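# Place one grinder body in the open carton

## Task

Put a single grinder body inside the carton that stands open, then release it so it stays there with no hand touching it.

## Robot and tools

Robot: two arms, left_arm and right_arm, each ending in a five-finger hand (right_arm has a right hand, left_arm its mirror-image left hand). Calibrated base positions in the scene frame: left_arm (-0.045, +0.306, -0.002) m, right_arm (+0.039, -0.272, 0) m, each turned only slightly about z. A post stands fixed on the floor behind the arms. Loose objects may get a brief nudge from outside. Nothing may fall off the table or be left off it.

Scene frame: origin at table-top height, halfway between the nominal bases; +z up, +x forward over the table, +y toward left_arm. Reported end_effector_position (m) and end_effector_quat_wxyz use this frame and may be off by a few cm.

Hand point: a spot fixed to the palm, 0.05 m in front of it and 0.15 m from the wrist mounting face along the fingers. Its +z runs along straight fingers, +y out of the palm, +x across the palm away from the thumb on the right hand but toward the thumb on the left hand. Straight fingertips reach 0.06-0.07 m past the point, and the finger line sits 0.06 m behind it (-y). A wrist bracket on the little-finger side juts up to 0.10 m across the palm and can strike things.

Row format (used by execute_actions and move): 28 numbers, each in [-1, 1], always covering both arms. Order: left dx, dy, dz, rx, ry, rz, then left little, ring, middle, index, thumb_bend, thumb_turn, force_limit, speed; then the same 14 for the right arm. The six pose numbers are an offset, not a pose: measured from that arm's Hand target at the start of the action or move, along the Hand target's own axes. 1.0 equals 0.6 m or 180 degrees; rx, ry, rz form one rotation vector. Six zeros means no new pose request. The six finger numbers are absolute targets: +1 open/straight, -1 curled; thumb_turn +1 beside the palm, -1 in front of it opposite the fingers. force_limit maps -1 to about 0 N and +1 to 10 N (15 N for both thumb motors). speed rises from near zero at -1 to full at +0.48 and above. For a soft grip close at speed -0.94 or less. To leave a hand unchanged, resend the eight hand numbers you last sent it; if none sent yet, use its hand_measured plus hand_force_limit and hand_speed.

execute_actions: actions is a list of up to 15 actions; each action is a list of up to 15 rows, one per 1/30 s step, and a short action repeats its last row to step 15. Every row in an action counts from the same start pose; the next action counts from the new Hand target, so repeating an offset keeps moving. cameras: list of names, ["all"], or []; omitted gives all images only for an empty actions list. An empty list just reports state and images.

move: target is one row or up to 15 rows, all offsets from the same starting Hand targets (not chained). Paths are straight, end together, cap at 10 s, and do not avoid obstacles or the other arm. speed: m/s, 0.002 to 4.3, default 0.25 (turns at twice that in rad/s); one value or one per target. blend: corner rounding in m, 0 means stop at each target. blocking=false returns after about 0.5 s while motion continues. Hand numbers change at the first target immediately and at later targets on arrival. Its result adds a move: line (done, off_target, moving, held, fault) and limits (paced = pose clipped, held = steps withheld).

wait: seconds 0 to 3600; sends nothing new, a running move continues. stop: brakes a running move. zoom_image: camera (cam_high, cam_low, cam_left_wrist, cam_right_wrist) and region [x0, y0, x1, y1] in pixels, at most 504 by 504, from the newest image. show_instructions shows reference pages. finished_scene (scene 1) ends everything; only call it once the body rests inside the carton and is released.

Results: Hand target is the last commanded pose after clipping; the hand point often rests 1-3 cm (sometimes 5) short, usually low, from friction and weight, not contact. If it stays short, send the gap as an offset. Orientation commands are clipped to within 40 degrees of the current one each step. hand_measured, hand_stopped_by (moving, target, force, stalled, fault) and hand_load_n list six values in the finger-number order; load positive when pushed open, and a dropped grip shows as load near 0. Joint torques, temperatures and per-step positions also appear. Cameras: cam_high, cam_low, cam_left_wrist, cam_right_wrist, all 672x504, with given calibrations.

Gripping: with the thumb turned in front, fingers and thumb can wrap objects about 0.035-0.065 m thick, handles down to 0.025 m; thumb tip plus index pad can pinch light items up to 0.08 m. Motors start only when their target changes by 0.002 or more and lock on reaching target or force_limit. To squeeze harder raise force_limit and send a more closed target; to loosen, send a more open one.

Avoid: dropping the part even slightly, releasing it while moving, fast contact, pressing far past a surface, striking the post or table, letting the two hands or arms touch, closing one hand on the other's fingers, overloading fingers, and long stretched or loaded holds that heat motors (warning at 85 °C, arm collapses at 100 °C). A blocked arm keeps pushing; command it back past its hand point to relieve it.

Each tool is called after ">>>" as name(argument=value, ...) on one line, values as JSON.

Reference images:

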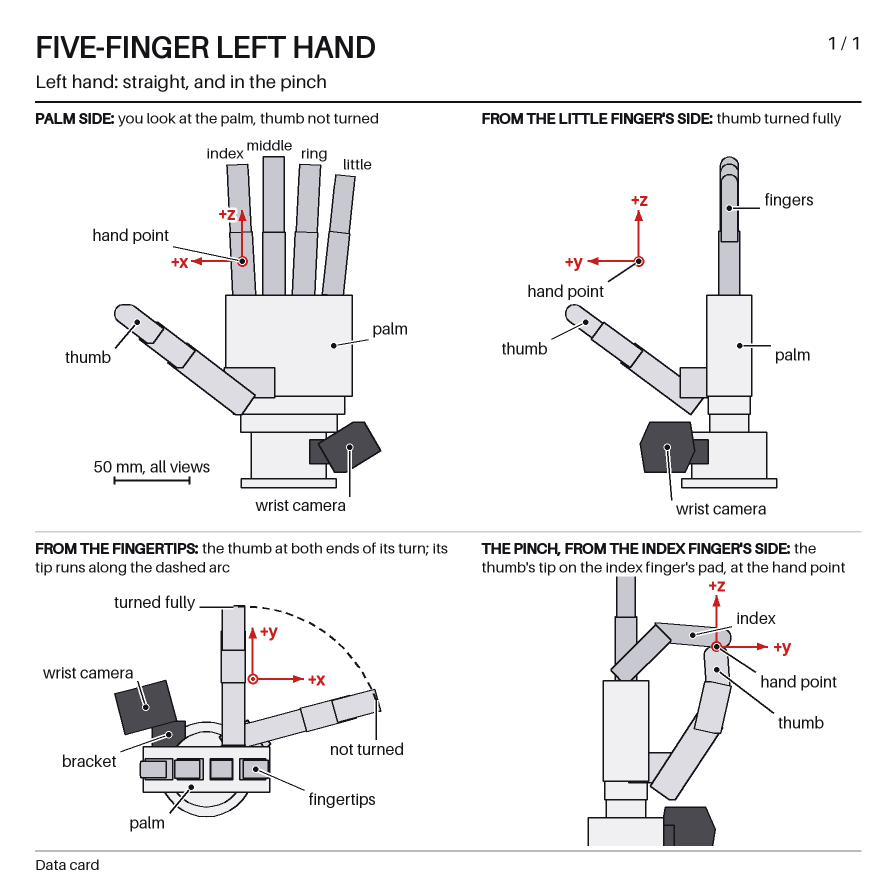

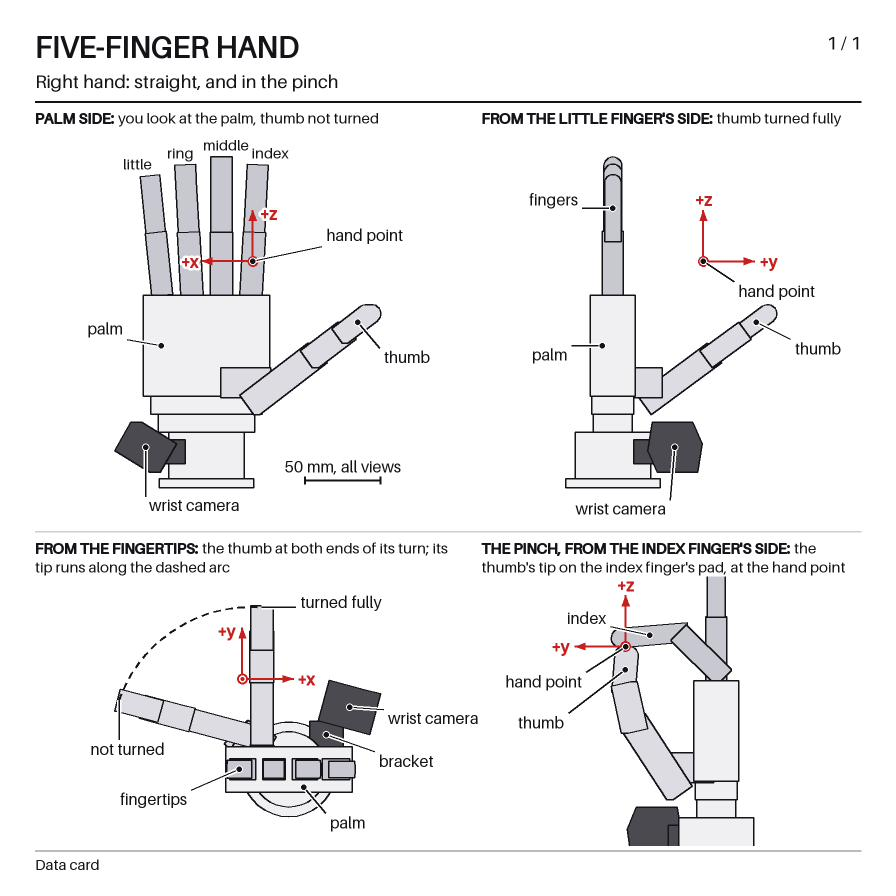

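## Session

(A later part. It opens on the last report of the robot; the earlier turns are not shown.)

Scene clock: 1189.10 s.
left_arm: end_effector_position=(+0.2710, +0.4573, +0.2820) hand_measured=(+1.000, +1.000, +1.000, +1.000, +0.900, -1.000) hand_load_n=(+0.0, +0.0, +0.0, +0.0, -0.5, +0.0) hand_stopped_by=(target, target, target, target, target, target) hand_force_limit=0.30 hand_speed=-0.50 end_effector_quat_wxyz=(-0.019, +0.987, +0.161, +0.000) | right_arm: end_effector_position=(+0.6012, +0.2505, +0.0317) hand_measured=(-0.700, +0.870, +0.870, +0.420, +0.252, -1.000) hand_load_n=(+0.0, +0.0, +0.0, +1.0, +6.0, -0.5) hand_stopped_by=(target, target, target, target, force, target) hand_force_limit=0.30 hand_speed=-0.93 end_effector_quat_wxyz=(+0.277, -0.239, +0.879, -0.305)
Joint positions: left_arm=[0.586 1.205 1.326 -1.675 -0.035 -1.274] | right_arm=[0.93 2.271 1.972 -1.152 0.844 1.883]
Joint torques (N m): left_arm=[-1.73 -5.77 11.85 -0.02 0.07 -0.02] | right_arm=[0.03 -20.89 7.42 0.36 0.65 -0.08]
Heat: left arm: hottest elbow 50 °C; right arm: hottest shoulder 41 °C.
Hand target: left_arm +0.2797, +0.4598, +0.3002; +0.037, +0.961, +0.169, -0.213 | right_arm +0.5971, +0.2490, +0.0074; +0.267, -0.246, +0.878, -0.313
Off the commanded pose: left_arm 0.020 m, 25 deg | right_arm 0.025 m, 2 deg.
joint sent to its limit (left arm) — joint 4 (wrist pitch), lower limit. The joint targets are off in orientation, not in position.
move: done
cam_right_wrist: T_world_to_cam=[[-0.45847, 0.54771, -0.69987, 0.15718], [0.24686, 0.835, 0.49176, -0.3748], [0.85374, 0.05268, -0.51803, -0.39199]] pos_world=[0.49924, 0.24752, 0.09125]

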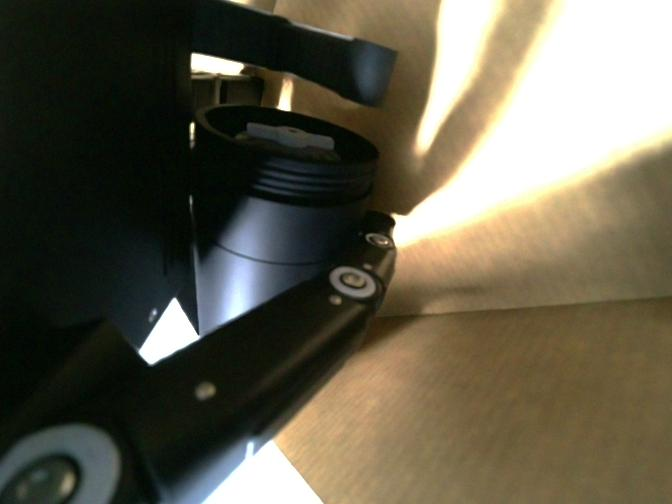

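>>> move(target=[0,0,0,0,0,0,1,1,1,1,0.9,-1,0.3,-0.5,0,0,0,0,0,0,-0.7,0.87,0.87,0.55,-0.3,-1,0.3,-0.93], speed=0.04, cameras=["cam_right_wrist"])

Scene clock: 1191.37 s.
left_arm: end_effector_position=(+0.2710, +0.4573, +0.2820) hand_measured=(+1.000, +1.000, +1.000, +1.000, +0.900, -1.000) hand_load_n=(+0.0, +0.0, +0.0, +0.0, +0.0, +0.0) hand_stopped_by=(target, target, target, target, target, target) hand_force_limit=0.30 hand_speed=-0.50 end_effector_quat_wxyz=(-0.019, +0.987, +0.161, +0.000) | right_arm: end_effector_position=(+0.6013, +0.2505, +0.0318) hand_measured=(-0.700, +0.870, +0.870, +0.550, +0.248, -1.000) hand_load_n=(+0.0, +0.0, -0.5, +1.0, +1.5, +0.0) hand_stopped_by=(target, target, target, target, force, target) hand_force_limit=0.30 hand_speed=-0.93 end_effector_quat_wxyz=(+0.277, -0.240, +0.879, -0.306)
Joint positions: left_arm=[0.586 1.205 1.326 -1.675 -0.035 -1.274] | right_arm=[0.93 2.271 1.972 -1.152 0.844 1.882]
Joint torques (N m): left_arm=[-1.67 -5.77 11.85 -0.01 0.06 -0.03] | right_arm=[-0.03 -20.89 7.42 0.36 0.63 -0.07]
Heat: left arm: hottest elbow 50 °C; right arm: hottest shoulder 41 °C.
Hand target: left_arm +0.2797, +0.4598, +0.3002; +0.037, +0.961, +0.169, -0.213 | right_arm +0.5971, +0.2490, +0.0074; +0.267, -0.246, +0.878, -0.313
Off the commanded pose: left_arm 0.020 m, 25 deg | right_arm 0.025 m, 2 deg.
joint sent to its limit (left arm) — joint 4 (wrist pitch), lower limit. The joint targets are off in orientation, not in position.
move: done
cam_right_wrist: T_world_to_cam=[[-0.45831, 0.54705, -0.70049, 0.15744], [0.24625, 0.83544, 0.49132, -0.37464], [0.854, 0.05268, -0.5176, -0.39219]] pos_world=[0.49934, 0.24752, 0.09135]

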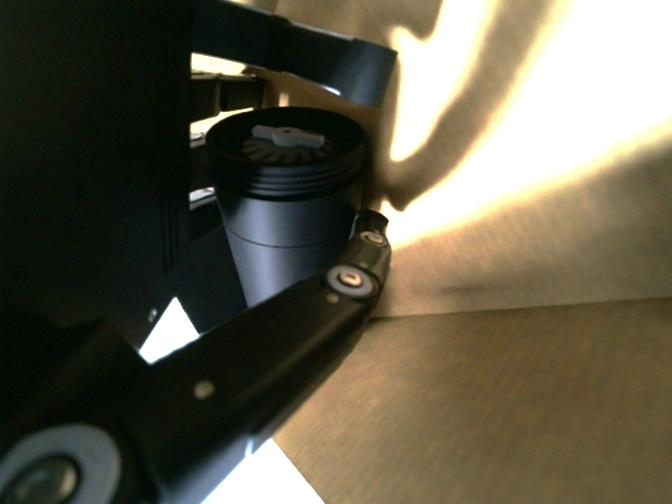

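>>> move(target=[0,0,0,0,0,0,1,1,1,1,0.9,-1,0.3,-0.5,0,0,0,0,0,0,-0.7,0.87,0.87,0.7,-0.3,-1,0.3,-0.93], speed=0.04, cameras=["cam_right_wrist", "cam_left_wrist", "cam_high"])

>>> zoom_image(camera="cam_right_wrist", region=[160, 60, 440, 340])

Scene clock: 1196.77 s.
left_arm: end_effector_position=(+0.2710, +0.4573, +0.2820) hand_measured=(+1.000, +1.000, +1.000, +1.000, +0.900, -1.000) hand_load_n=(+0.0, +0.0, +0.0, +0.0, +0.0, +0.0) hand_stopped_by=(target, target, target, target, target, target) hand_force_limit=0.30 hand_speed=-0.50 end_effector_quat_wxyz=(-0.019, +0.987, +0.161, +0.000) | right_arm: end_effector_position=(+0.6013, +0.2505, +0.0318) hand_measured=(-0.700, +0.870, +0.870, +0.700, +0.248, -1.000) hand_load_n=(+0.5, +0.0, +0.0, +0.0, +0.5, +0.0) hand_stopped_by=(target, target, target, target, force, target) hand_force_limit=0.30 hand_speed=-0.93 end_effector_quat_wxyz=(+0.277, -0.240, +0.879, -0.306)
Joint positions: left_arm=[0.586 1.205 1.326 -1.675 -0.035 -1.274] | right_arm=[0.93 2.271 1.972 -1.152 0.844 1.882]
Joint torques (N m): left_arm=[-1.61 -5.89 11.84 -0.01 0.07 -0.02] | right_arm=[0.15 -20.66 7.43 0.38 0.63 -0.08]
Heat: left arm: hottest elbow 50 °C; right arm: hottest shoulder 41 °C.
Hand target: left_arm +0.2797, +0.4598, +0.3002; +0.037, +0.961, +0.169, -0.213 | right_arm +0.5971, +0.2490, +0.0074; +0.267, -0.246, +0.878, -0.313
Off the commanded pose: left_arm 0.020 m, 25 deg | right_arm 0.025 m, 2 deg.
joint sent to its limit (left arm) — joint 4 (wrist pitch), lower limit. The joint targets are off in orientation, not in position.
move: done
cam_left_wrist: T_world_to_cam=[[-0.09993, 0.99348, 0.05479, -0.44816], [0.84651, 0.05595, 0.52942, -0.40666], [0.52291, 0.09928, -0.84659, 0.16495]] pos_world=[0.2132, 0.45162, 0.37949]
cam_right_wrist: T_world_to_cam=[[-0.45831, 0.54705, -0.70049, 0.15744], [0.24625, 0.83544, 0.49132, -0.37464], [0.854, 0.05268, -0.5176, -0.39219]] pos_world=[0.49934, 0.24752, 0.09135]
Images, in order (width x height): cam_high 672x504, cam_left_wrist 672x504, cam_right_wrist 672x504.

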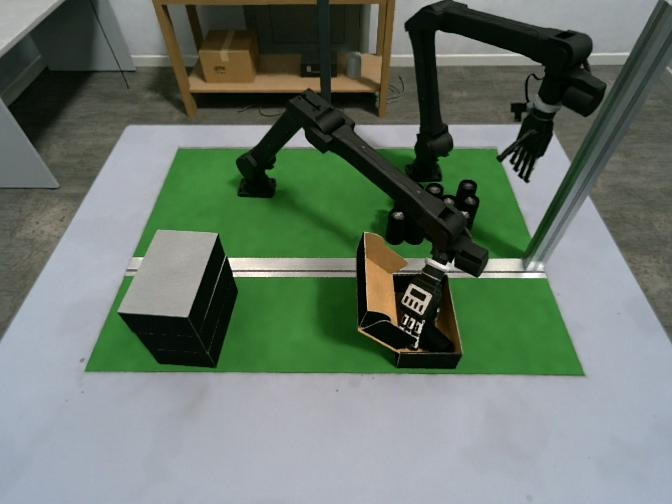

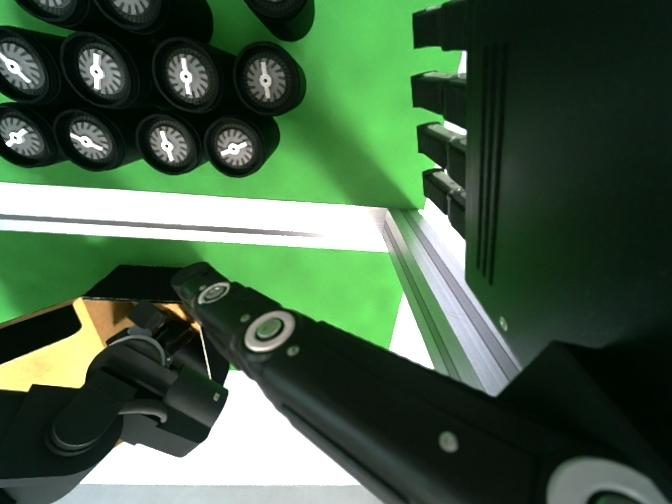

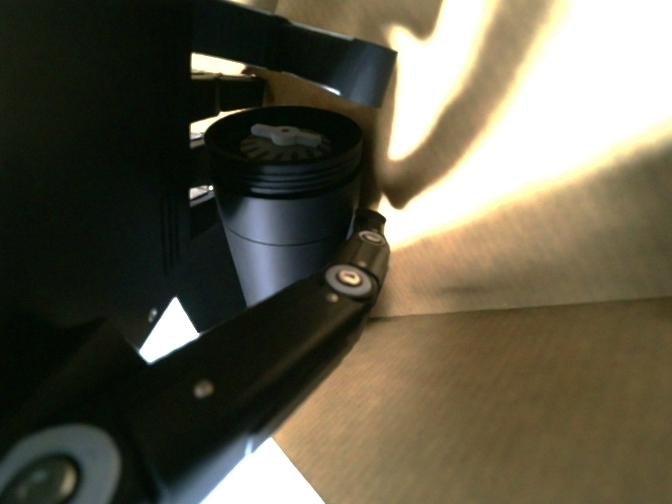

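Scaled by 1.800 from the camera's image (finer frame: 960x720).

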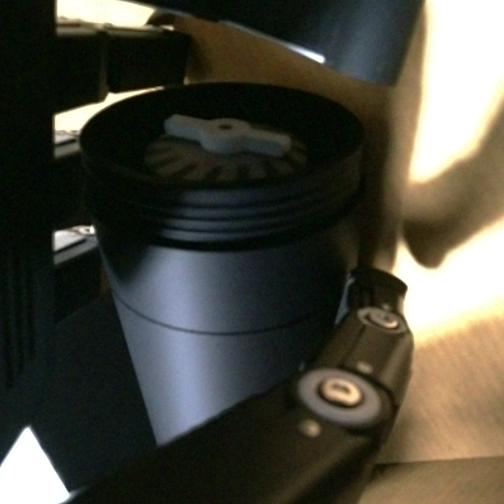

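>>> move(target=[0,0,0,0,0,0,1,1,1,1,0.9,-1,0.3,-0.5,0,0,0,0,0,0,-0.7,0.87,0.87,0.85,0.45,-1,0.3,-0.9], speed=0.04, cameras=["cam_right_wrist"])

Scene clock: 1213.57 s.
left_arm: end_effector_position=(+0.2710, +0.4573, +0.2820) hand_measured=(+1.000, +1.000, +1.000, +1.000, +0.900, -1.000) hand_load_n=(+0.0, +0.0, +0.0, +0.0, +0.0, +0.0) hand_stopped_by=(target, target, target, target, target, target) hand_force_limit=0.30 hand_speed=-0.50 end_effector_quat_wxyz=(-0.019, +0.987, +0.161, +0.000) | right_arm: end_effector_position=(+0.6013, +0.2505, +0.0318) hand_measured=(-0.700, +0.870, +0.870, +0.850, +0.450, -1.000) hand_load_n=(+0.0, -0.5, +0.0, -0.5, +0.0, +0.0) hand_stopped_by=(target, target, target, target, target, target) hand_force_limit=0.30 hand_speed=-0.90 end_effector_quat_wxyz=(+0.277, -0.240, +0.879, -0.306)
Joint positions: left_arm=[0.586 1.205 1.326 -1.675 -0.035 -1.274] | right_arm=[0.93 2.271 1.972 -1.152 0.844 1.882]
Joint torques (N m): left_arm=[-1.79 -5.83 11.86 -0.01 0.07 -0.03] | right_arm=[0.03 -20.78 7.43 0.39 0.63 -0.08]
Heat: left arm: hottest elbow 50 °C; right arm: hottest elbow 41 °C.
Hand target: left_arm +0.2797, +0.4598, +0.3002; +0.037, +0.961, +0.169, -0.213 | right_arm +0.5971, +0.2490, +0.0074; +0.267, -0.246, +0.878, -0.313
Off the commanded pose: left_arm 0.020 m, 25 deg | right_arm 0.025 m, 2 deg.
joint sent to its limit (left arm) — joint 4 (wrist pitch), lower limit. The joint targets are off in orientation, not in position.
move: done
cam_right_wrist: T_world_to_cam=[[-0.45831, 0.54705, -0.70049, 0.15744], [0.24625, 0.83544, 0.49132, -0.37464], [0.854, 0.05268, -0.5176, -0.39219]] pos_world=[0.49934, 0.24752, 0.09135]

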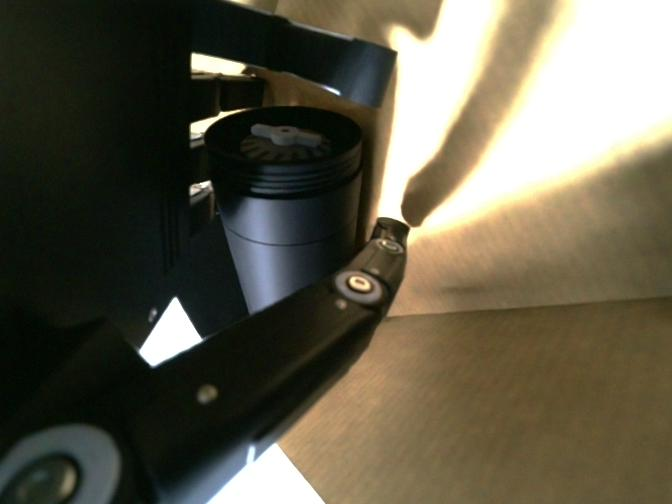

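>>> move(target=[0,0,0,0,0,0,1,1,1,1,0.9,-1,0.3,-0.5,-0.042,-0.0908,-0.0884,0,0,0,-0.7,0.87,0.87,0.85,0.45,-1,0.3,-0.9], speed=0.06, cameras=["cam_right_wrist"])

Scene clock: 1218.47 s.
left_arm: end_effector_position=(+0.2710, +0.4573, +0.2820) hand_measured=(+1.000, +1.000, +1.000, +1.000, +0.900, -1.000) hand_load_n=(+0.0, +0.0, +0.0, +0.0, +0.0, +0.0) hand_stopped_by=(target, target, target, target, target, target) hand_force_limit=0.30 hand_speed=-0.50 end_effector_quat_wxyz=(-0.019, +0.987, +0.161, +0.000) | right_arm: end_effector_position=(+0.5895, +0.2376, +0.0510) hand_measured=(-0.700, +0.870, +0.870, +0.850, +0.450, -1.000) hand_load_n=(+0.0, -1.5, +0.0, +0.0, +0.0, +0.0) hand_stopped_by=(target, target, target, target, target, target) hand_force_limit=0.30 hand_speed=-0.90 end_effector_quat_wxyz=(+0.245, -0.256, +0.877, -0.324)
Joint positions: left_arm=[0.586 1.205 1.326 -1.675 -0.035 -1.274] | right_arm=[0.93 2.254 2.009 -1.287 0.837 1.882]
Joint torques (N m): left_arm=[-1.73 -5.83 11.84 0.01 0.07 -0.02] | right_arm=[0.03 -24.88 12.63 -0.98 0.9 -0.09]
Heat: left arm: hottest elbow 51 °C; right arm: hottest elbow 41 °C.
Hand target: left_arm +0.2797, +0.4598, +0.3002; +0.037, +0.961, +0.169, -0.213 | right_arm +0.5970, +0.2490, +0.0876; +0.267, -0.246, +0.878, -0.313
Off the commanded pose: left_arm 0.020 m, 25 deg | right_arm 0.039 m, 3 deg.
joint sent to its limit (left arm) — joint 4 (wrist pitch), lower limit. The joint targets are off in orientation, not in position.
move: off_target (right_arm)
cam_right_wrist: T_world_to_cam=[[-0.49788, 0.50611, -0.70425, 0.20573], [0.27143, 0.86219, 0.42773, -0.38832], [0.82367, 0.0218, -0.56664, -0.34378]] pos_world=[0.491, 0.23817, 0.11618]

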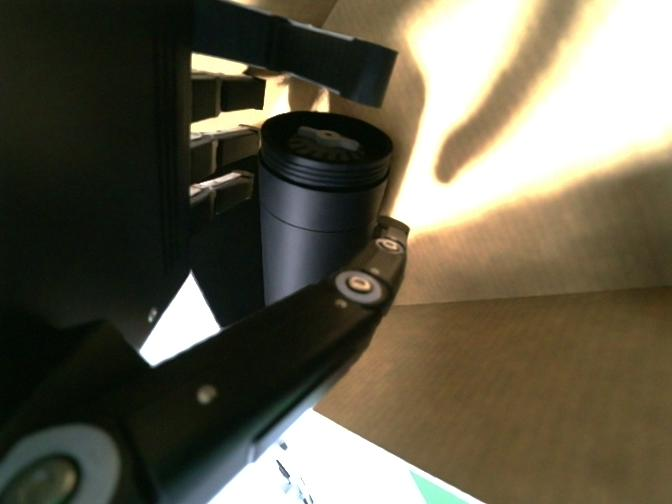

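>>> move(target=[0,0,0,0,0,0,1,1,1,1,0.9,-1,0.3,-0.5,-0.059,-0.0587,-0.0628,0,0,0,-0.7,0.87,0.87,0.85,0.45,-1,0.3,-0.9], speed=0.06, cameras=["cam_right_wrist"])

Scene clock: 1225.93 s.
left_arm: end_effector_position=(+0.2710, +0.4573, +0.2820) hand_measured=(+1.000, +1.000, +1.000, +1.000, +0.900, -1.000) hand_load_n=(+0.0, +0.0, +0.0, +0.0, +0.0, +0.0) hand_stopped_by=(target, target, target, target, target, target) hand_force_limit=0.30 hand_speed=-0.50 end_effector_quat_wxyz=(-0.019, +0.987, +0.161, +0.000) | right_arm: end_effector_position=(+0.6036, +0.2540, +0.1429) hand_measured=(-0.700, +0.870, +0.870, +0.850, +0.450, -1.000) hand_load_n=(+0.0, +0.0, +0.0, +0.0, +0.0, +0.0) hand_stopped_by=(target, target, target, target, target, target) hand_force_limit=0.30 hand_speed=-0.90 end_effector_quat_wxyz=(+0.262, -0.248, +0.878, -0.315)
Joint positions: left_arm=[0.586 1.205 1.326 -1.675 -0.035 -1.274] | right_arm=[0.93 2.256 2.248 -1.482 0.842 1.882]
Joint torques (N m): left_arm=[-1.73 -5.77 11.85 0.01 0.07 -0.02] | right_arm=[-0.09 -21.48 13.2 -0.58 0.7 -0.13]
Heat: left arm: hottest elbow 51 °C; right arm: hottest elbow 42 °C.
Hand target: left_arm +0.2797, +0.4598, +0.3002; +0.037, +0.961, +0.169, -0.213 | right_arm +0.6089, +0.2618, +0.1475; +0.267, -0.246, +0.878, -0.313
Off the commanded pose: left_arm 0.020 m, 25 deg | right_arm 0.011 m, 1 deg.
joint sent to its limit (left arm) — joint 4 (wrist pitch), lower limit. The joint targets are off in orientation, not in position.
move: off_target (right_arm)
cam_right_wrist: T_world_to_cam=[[-0.47673, 0.52659, -0.70387, 0.2512], [0.25845, 0.84929, 0.46033, -0.43915], [0.8402, 0.03754, -0.54098, -0.32137]] pos_world=[0.50327, 0.25275, 0.20511]

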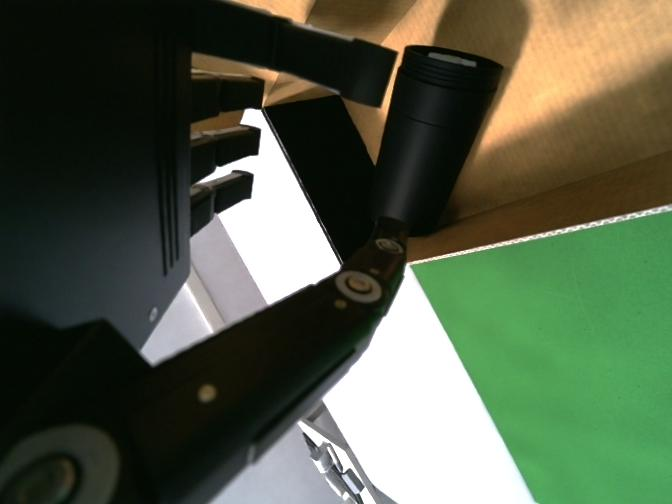

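>>> move(target=[0,0,0,0,0,0,1,1,1,1,0.9,-1,0.3,-0.5,-0.079,-0.17,-0.166,0,0,0,-0.7,0.87,0.87,0.85,0.45,-1,0.3,-0.9], speed=0.15, cameras=["cam_right_wrist", "cam_high", "cam_left_wrist"])

>>> zoom_image(camera="cam_left_wrist", region=[0, 230, 260, 430])

>>> zoom_image(camera="cam_high", region=[340, 220, 500, 380])

Scene clock: 1230.07 s.
left_arm: end_effector_position=(+0.2710, +0.4573, +0.2820) hand_measured=(+1.000, +1.000, +1.000, +1.000, +0.900, -1.000) hand_load_n=(+0.0, +0.0, +0.0, +0.0, -0.5, +0.0) hand_stopped_by=(target, target, target, target, target, target) hand_force_limit=0.30 hand_speed=-0.50 end_effector_quat_wxyz=(-0.019, +0.987, +0.161, +0.000) | right_arm: end_effector_position=(+0.6066, +0.2622, +0.2684) hand_measured=(-0.700, +0.870, +0.870, +0.850, +0.450, -1.000) hand_load_n=(+0.0, +0.0, +0.0, +0.0, +0.0, +0.0) hand_stopped_by=(target, target, target, target, target, target) hand_force_limit=0.30 hand_speed=-0.90 end_effector_quat_wxyz=(+0.295, -0.268, +0.868, -0.297)
Joint positions: left_arm=[0.586 1.205 1.326 -1.675 -0.035 -1.274] | right_arm=[0.93 2.261 2.574 -1.672 0.845 1.774]
Joint torques (N m): left_arm=[-1.67 -5.83 11.84 0.02 0.07 -0.02] | right_arm=[-0.38 -24.12 13.03 -0.4 0.7 -0.18]
Heat: left arm: hottest elbow 51 °C; right arm: hottest elbow 42 °C.
Hand target: left_arm +0.2797, +0.4598, +0.3002; +0.037, +0.961, +0.169, -0.213 | right_arm +0.6089, +0.2621, +0.2977; +0.267, -0.246, +0.878, -0.313
Off the commanded pose: left_arm 0.020 m, 25 deg | right_arm 0.029 m, 5 deg.
joint sent to its limit (left arm) — joint 4 (wrist pitch), lower limit. The joint targets are off in orientation, not in position.
joint sent to its limit (right arm) — joint 4 (wrist pitch), lower limit. The joint targets are off in orientation, not in position.
move: off_target (right_arm)
cam_left_wrist: T_world_to_cam=[[-0.09993, 0.99348, 0.05479, -0.44816], [0.84651, 0.05595, 0.52942, -0.40666], [0.52291, 0.09928, -0.84659, 0.16495]] pos_world=[0.2132, 0.45162, 0.37949]
cam_right_wrist: T_world_to_cam=[[-0.48405, 0.51482, -0.70757, 0.34513], [0.1784, 0.84969, 0.49618, -0.46591], [0.85666, 0.11395, -0.50314, -0.29647]] pos_world=[0.50416, 0.25198, 0.32621]
Images, in order (width x height): cam_high 672x504, cam_left_wrist 672x504, cam_right_wrist 672x504.

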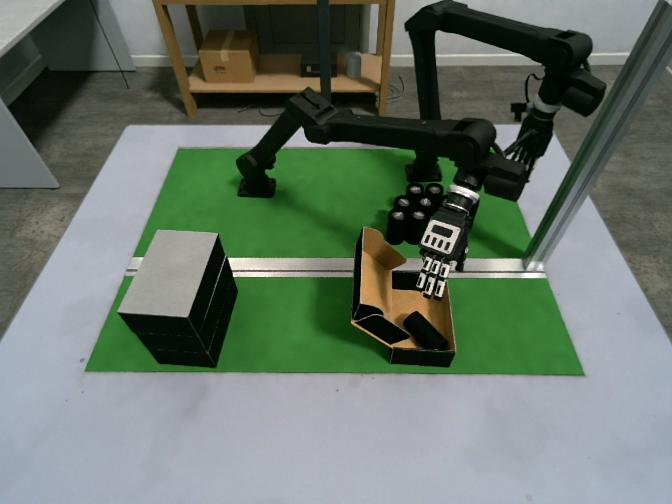

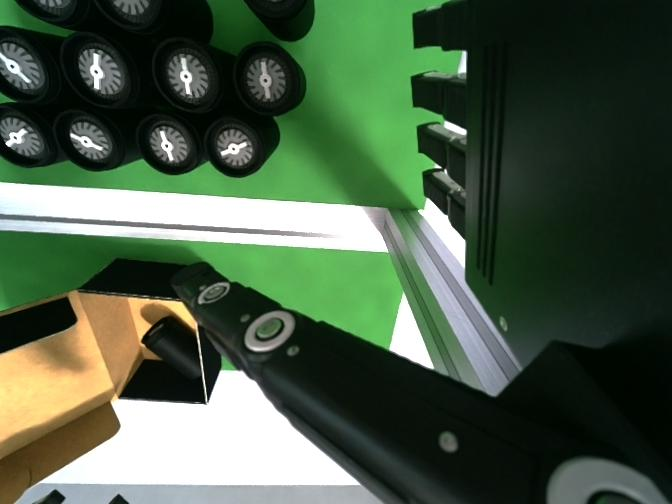

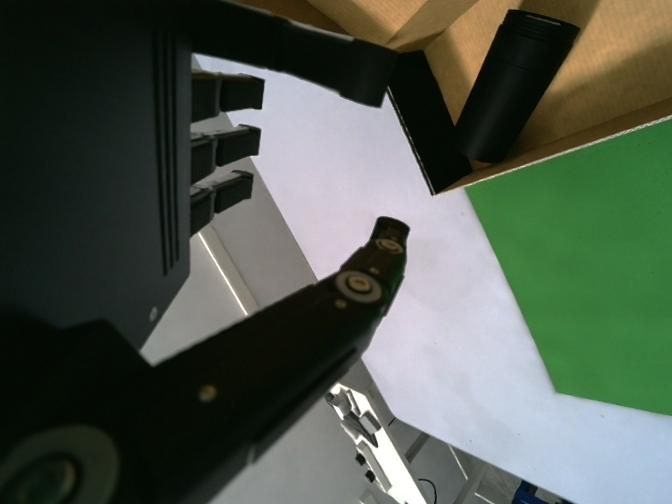

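Scaled by 1.938 from the camera's image (finer frame: 960x720).

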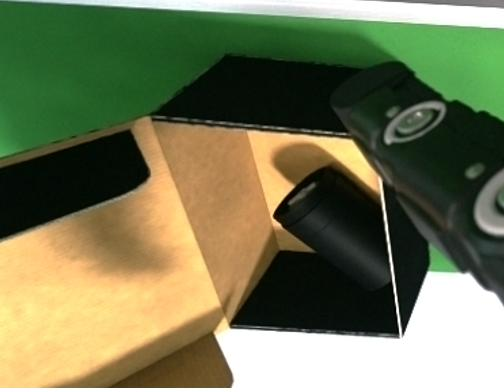

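Scaled by 3.150 from the camera's image (finer frame: 960x720).

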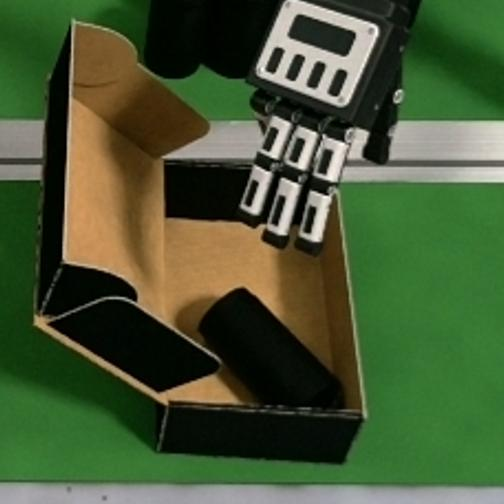

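>>> finished_scene()

The scene is finished: the task was done.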